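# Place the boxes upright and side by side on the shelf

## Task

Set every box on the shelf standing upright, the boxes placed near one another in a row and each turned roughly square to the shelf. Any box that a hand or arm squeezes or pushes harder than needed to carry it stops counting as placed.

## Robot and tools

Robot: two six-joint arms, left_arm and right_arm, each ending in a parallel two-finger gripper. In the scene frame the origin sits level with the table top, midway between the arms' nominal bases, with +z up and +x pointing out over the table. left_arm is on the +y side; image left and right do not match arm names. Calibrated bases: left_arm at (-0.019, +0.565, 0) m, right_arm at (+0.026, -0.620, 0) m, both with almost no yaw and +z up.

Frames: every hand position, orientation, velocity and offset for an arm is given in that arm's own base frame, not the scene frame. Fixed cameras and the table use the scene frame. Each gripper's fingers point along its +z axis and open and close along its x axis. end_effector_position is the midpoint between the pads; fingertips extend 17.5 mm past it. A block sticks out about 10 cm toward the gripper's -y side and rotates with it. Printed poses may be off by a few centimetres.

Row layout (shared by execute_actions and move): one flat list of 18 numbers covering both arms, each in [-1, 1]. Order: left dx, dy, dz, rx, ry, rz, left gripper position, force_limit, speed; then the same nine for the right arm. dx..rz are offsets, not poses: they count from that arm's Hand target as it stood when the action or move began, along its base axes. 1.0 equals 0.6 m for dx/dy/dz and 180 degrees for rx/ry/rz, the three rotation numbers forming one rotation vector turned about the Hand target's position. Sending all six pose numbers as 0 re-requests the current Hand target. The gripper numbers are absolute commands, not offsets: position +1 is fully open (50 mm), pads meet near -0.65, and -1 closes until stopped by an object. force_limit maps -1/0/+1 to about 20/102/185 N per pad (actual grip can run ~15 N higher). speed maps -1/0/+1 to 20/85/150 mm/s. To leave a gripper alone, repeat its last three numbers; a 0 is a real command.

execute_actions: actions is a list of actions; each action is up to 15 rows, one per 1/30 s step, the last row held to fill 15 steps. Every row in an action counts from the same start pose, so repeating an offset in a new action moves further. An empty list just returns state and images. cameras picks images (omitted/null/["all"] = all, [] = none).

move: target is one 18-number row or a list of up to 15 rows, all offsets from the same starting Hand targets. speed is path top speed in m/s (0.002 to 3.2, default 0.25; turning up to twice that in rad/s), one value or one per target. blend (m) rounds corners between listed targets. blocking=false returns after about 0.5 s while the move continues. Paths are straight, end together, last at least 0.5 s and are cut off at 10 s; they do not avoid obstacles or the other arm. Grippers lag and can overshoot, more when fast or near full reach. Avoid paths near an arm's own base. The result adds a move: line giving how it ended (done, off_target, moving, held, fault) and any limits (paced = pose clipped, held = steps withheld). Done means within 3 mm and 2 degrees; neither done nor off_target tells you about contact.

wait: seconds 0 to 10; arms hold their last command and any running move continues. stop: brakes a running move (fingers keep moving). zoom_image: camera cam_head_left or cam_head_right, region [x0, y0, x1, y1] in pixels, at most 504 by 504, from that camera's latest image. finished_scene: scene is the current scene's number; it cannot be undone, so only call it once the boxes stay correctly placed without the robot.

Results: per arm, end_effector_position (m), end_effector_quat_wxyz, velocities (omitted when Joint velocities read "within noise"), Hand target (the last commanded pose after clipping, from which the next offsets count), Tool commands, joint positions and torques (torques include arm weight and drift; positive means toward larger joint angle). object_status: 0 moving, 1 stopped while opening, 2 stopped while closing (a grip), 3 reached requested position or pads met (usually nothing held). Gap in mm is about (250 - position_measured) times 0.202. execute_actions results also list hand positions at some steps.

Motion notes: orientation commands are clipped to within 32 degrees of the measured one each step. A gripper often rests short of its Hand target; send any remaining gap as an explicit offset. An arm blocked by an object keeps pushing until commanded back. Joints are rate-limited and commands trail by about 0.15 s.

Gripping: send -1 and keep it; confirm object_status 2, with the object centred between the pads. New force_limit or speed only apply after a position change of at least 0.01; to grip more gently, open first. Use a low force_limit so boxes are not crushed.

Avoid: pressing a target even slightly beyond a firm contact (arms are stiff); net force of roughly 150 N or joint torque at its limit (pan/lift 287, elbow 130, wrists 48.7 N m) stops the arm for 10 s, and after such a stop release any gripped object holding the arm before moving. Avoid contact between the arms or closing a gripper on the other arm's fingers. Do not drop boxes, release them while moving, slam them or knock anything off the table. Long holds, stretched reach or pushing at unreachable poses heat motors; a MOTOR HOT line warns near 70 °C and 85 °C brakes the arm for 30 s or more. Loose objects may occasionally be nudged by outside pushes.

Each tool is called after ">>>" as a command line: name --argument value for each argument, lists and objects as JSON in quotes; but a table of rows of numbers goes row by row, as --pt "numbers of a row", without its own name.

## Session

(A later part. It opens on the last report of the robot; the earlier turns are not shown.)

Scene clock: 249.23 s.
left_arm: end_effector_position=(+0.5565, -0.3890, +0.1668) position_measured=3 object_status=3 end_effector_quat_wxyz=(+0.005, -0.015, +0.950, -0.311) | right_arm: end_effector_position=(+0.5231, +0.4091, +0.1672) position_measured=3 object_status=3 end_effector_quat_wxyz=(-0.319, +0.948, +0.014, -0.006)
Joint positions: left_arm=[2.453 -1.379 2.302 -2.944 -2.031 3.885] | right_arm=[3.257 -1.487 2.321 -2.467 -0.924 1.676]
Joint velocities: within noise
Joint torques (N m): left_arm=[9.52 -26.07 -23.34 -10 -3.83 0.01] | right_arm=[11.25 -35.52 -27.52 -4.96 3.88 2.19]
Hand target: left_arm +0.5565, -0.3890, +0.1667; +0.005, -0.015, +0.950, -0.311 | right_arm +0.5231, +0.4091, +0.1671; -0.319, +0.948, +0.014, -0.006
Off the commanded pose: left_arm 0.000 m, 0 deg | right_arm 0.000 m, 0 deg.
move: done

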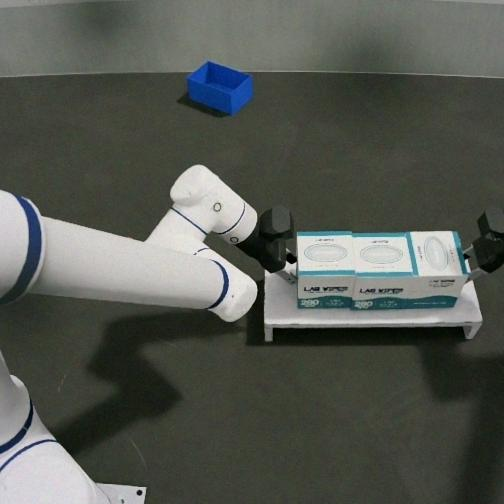

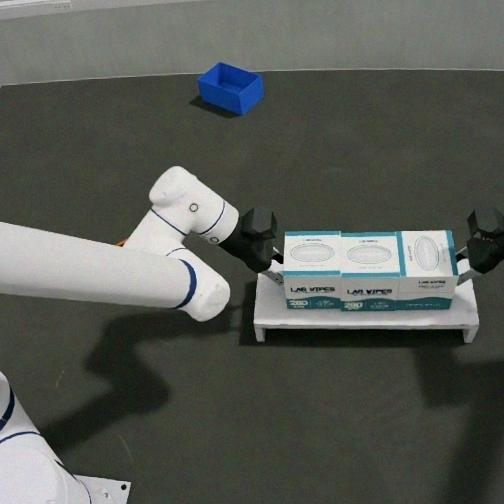

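>>> move --target '[0,0,-0.005,0,0,0,1,1,1,0,0,-0.005,0,0,0,1,1,1]' --speed 0.02 --cameras '["cam_head_right"]'

>>> zoom_image --camera "cam_head_right" --region '[270, 220, 480, 340]'

>>> move --target '[0,0,-0.005,0,0,0,1,1,1,0,0,-0.005,0,0,0,1,1,1]' --speed 0.02 --cameras '["cam_head_right"]'

>>> zoom_image --camera "cam_head_right" --region '[270, 220, 480, 340]'

Scene clock: 253.73 s.
left_arm: end_effector_position=(+0.5565, -0.3890, +0.1638) position_measured=3 object_status=3 end_effector_quat_wxyz=(+0.005, -0.015, +0.950, -0.311) | right_arm: end_effector_position=(+0.5231, +0.4091, +0.1642) position_measured=3 object_status=3 end_effector_quat_wxyz=(-0.319, +0.948, +0.014, -0.006)
Joint positions: left_arm=[2.453 -1.374 2.304 -2.951 -2.031 3.885] | right_arm=[3.257 -1.482 2.323 -2.474 -0.924 1.676]
Joint velocities: within noise
Joint torques (N m): left_arm=[7.15 -27.32 -22.8 -10.4 -3.45 0.52] | right_arm=[9.67 -30.36 -27.88 -5.63 5.54 1.21]
Hand target: left_arm +0.5565, -0.3890, +0.1637; +0.005, -0.015, +0.950, -0.311 | right_arm +0.5231, +0.4091, +0.1641; -0.319, +0.948, +0.014, -0.006
Off the commanded pose: left_arm 0.000 m, 0 deg | right_arm 0.000 m, 0 deg.
move: done
Images, in order (width x height): cam_head_right 504x504.

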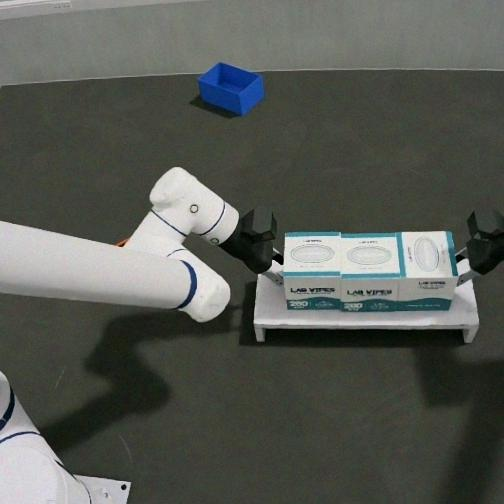

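Scaled by 2.400 from the camera's 504x504 image, which has a finer 720x720 frame.

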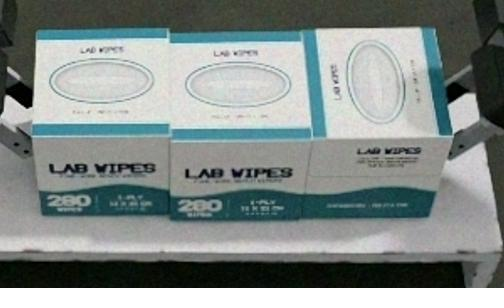

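Scene clock: 254.43 s.
left_arm: end_effector_position=(+0.5565, -0.3890, +0.1608) position_measured=3 object_status=3 end_effector_quat_wxyz=(+0.005, -0.015, +0.950, -0.311) | right_arm: end_effector_position=(+0.5231, +0.4091, +0.1612) position_measured=3 object_status=3 end_effector_quat_wxyz=(-0.319, +0.948, +0.014, -0.006)
Joint positions: left_arm=[2.453 -1.368 2.306 -2.958 -2.031 3.885] | right_arm=[3.257 -1.477 2.325 -2.481 -0.924 1.676]
Joint velocities: within noise
Joint torques (N m): left_arm=[7.91 -32.12 -22.09 -9.91 -2.65 0.71] | right_arm=[10.92 -35.41 -25.95 -6.11 5.66 0.63]
Hand target: left_arm +0.5565, -0.3890, +0.1607; +0.005, -0.015, +0.950, -0.311 | right_arm +0.5231, +0.4091, +0.1611; -0.319, +0.948, +0.014, -0.006
Off the commanded pose: left_arm 0.000 m, 0 deg | right_arm 0.000 m, 0 deg.
move: done
Images, in order (width x height): cam_head_right 504x504.

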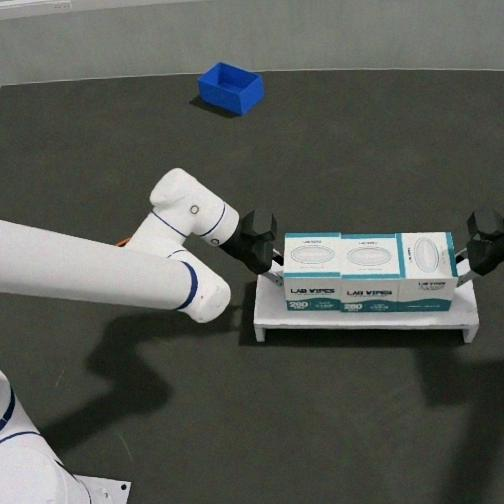

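Scaled by 2.400 from the camera's 504x504 image, which has a finer 720x720 frame.

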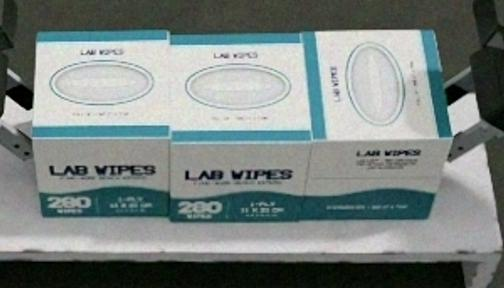

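>>> move --target '[0,0,-0.004,0,0,0,1,1,1,0,0,-0.004,0,0,0,1,1,1]' --speed 0.02 --cameras '["cam_head_right"]'

>>> zoom_image --camera "cam_head_right" --region '[270, 280, 390, 340]'

>>> move --target '[0,0,-0.004,0,0,0,1,1,1,0,0,-0.004,0,0,0,1,1,1]' --speed 0.02 --cameras '["cam_head_right"]'

>>> zoom_image --camera "cam_head_right" --region '[270, 280, 390, 340]'

Scene clock: 258.37 s.
left_arm: end_effector_position=(+0.5565, -0.3890, +0.1584) position_measured=3 object_status=3 end_effector_quat_wxyz=(+0.005, -0.015, +0.950, -0.311) | right_arm: end_effector_position=(+0.5231, +0.4091, +0.1588) position_measured=3 object_status=3 end_effector_quat_wxyz=(-0.319, +0.948, +0.014, -0.006)
Joint positions: left_arm=[2.453 -1.364 2.307 -2.964 -2.031 3.885] | right_arm=[3.257 -1.473 2.327 -2.487 -0.924 1.676]
Joint velocities: within noise
Joint torques (N m): left_arm=[2.94 -27.94 -20.68 -9.5 -2.31 0.74] | right_arm=[10.01 -30.71 -25.55 -6.04 5.4 1.03]
Hand target: left_arm +0.5565, -0.3890, +0.1583; +0.005, -0.015, +0.950, -0.311 | right_arm +0.5231, +0.4091, +0.1587; -0.319, +0.948, +0.014, -0.006
Off the commanded pose: left_arm 0.000 m, 0 deg | right_arm 0.000 m, 0 deg.
move: done
Images, in order (width x height): cam_head_right 504x504.

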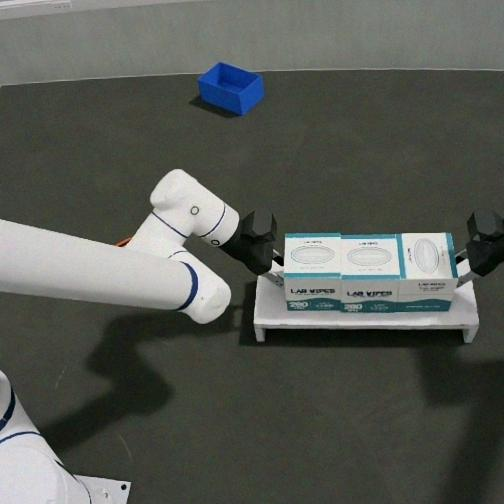

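Scaled by 4.200 from the camera's 504x504 image, which has a finer 720x720 frame.

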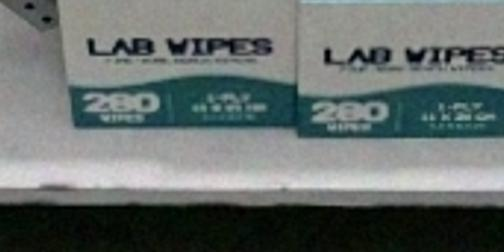

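Scene clock: 259.07 s.
left_arm: end_effector_position=(+0.5565, -0.3890, +0.1560) position_measured=3 object_status=3 end_effector_quat_wxyz=(+0.005, -0.015, +0.950, -0.311) | right_arm: end_effector_position=(+0.5231, +0.4091, +0.1564) position_measured=3 object_status=3 end_effector_quat_wxyz=(-0.319, +0.948, +0.014, -0.006)
Joint positions: left_arm=[2.453 -1.36 2.308 -2.969 -2.031 3.885] | right_arm=[3.257 -1.469 2.329 -2.493 -0.924 1.676]
Joint velocities: within noise
Joint torques (N m): left_arm=[0.49 -31.15 -20.31 -8.8 -2.19 0.45] | right_arm=[9.95 -29.17 -23 -4.53 4.97 0.62]
Hand target: left_arm +0.5565, -0.3890, +0.1559; +0.005, -0.015, +0.950, -0.311 | right_arm +0.5231, +0.4091, +0.1563; -0.319, +0.948, +0.014, -0.006
Off the commanded pose: left_arm 0.000 m, 0 deg | right_arm 0.000 m, 0 deg.
move: done
Images, in order (width x height): cam_head_right 504x504.

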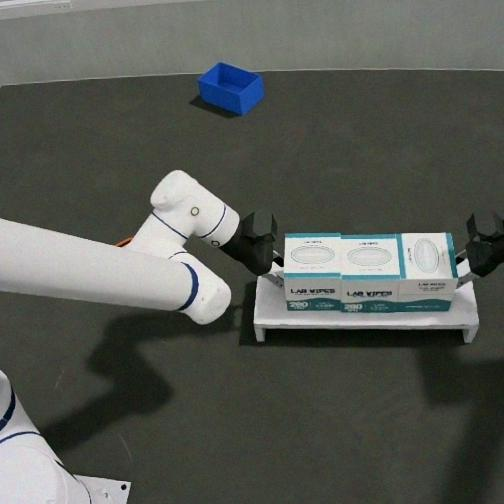

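Scaled by 4.200 from the camera's 504x504 image, which has a finer 720x720 frame.

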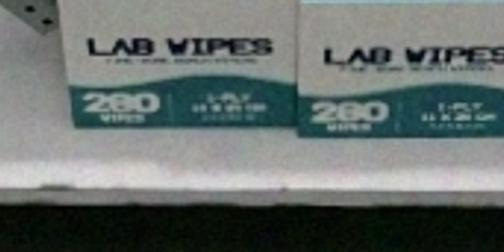

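>>> zoom_image --camera "cam_head_right" --region '[370, 220, 490, 340]'

>>> move --pt "-0.0006 0.0167 0 0 0 0 1 1 1 0.0006 -0.0167 0 0 0 0 1 1 1" --pt "-0.004 0.1 0 0 0 0 1 1 1 0.004 -0.1 0 0 0 0 1 1 1" --speed '[0.01,0.06]'

>>> zoom_image --camera "cam_head_left" --region '[250, 220, 504, 350]'

>>> zoom_image --camera "cam_head_right" --region '[270, 220, 480, 340]'

Scaled by 4.200 from the camera's 504x504 image, which has a finer 720x720 frame.

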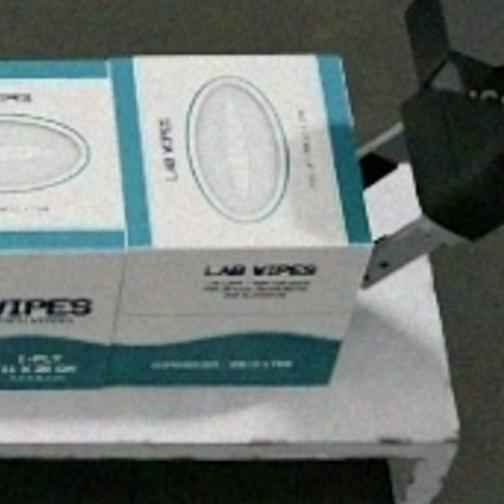

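Scene clock: 264.83 s.
left_arm: end_effector_position=(+0.5541, -0.3291, +0.1559) position_measured=3 object_status=3 end_effector_quat_wxyz=(+0.005, -0.015, +0.950, -0.311) | right_arm: end_effector_position=(+0.5255, +0.3492, +0.1563) position_measured=3 object_status=3 end_effector_quat_wxyz=(-0.319, +0.948, +0.014, -0.006) end_effector_velocity=(-0.001, -0.001, -0.001) end_effector_angular_velocity=(+0.000, +0.001, +0.002)
Joint positions: left_arm=[2.537 -1.4 2.35 -2.932 -2.066 3.97] | right_arm=[3.147 -1.517 2.357 -2.389 -0.922 1.538]
Joint velocities: left_arm=[within noise] | right_arm=[-0.002 0 0.001 0.003 0 -0.005]
Joint torques (N m): left_arm=[20.17 -48.66 -18.53 -1.35 -3.29 2.61] | right_arm=[-4.01 -46.33 -25.47 -1.57 -1.41 -2.58]
Hand target: left_arm +0.5541, -0.3290, +0.1559; +0.005, -0.015, +0.950, -0.311 | right_arm +0.5255, +0.3491, +0.1563; -0.319, +0.948, +0.014, -0.006
Off the commanded pose: left_arm 0.000 m, 0 deg | right_arm 0.000 m, 0 deg.
move: done

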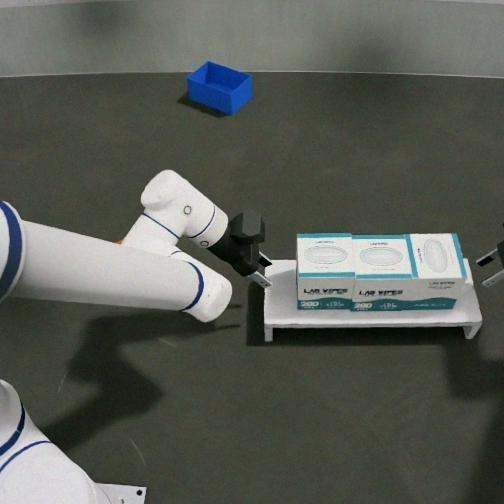

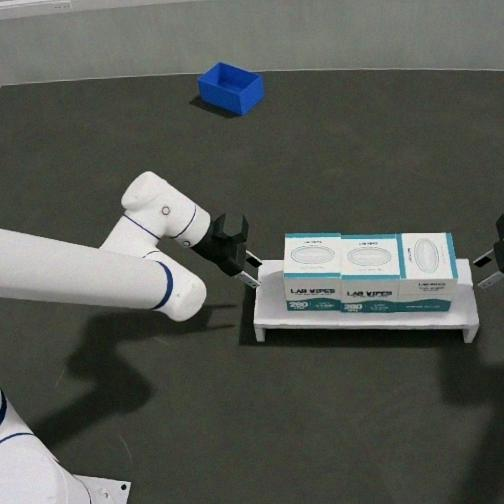

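Scaled by 1.984 from the camera's 504x504 image, which has a finer 720x720 frame.

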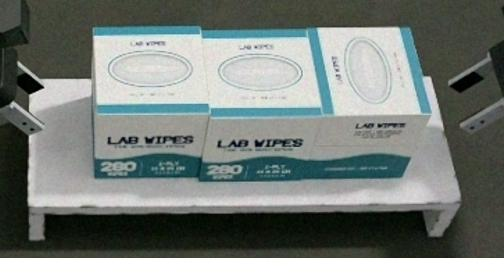

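Scaled by 2.400 from the camera's 504x504 image, which has a finer 720x720 frame.

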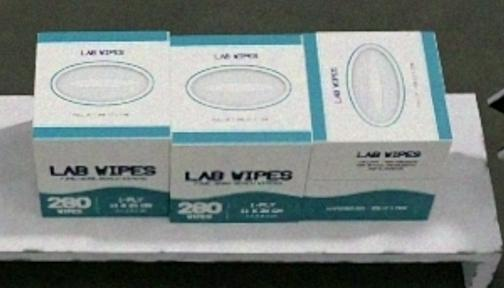

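>>> finished_scene --scene 1

The scene is finished: the task was done.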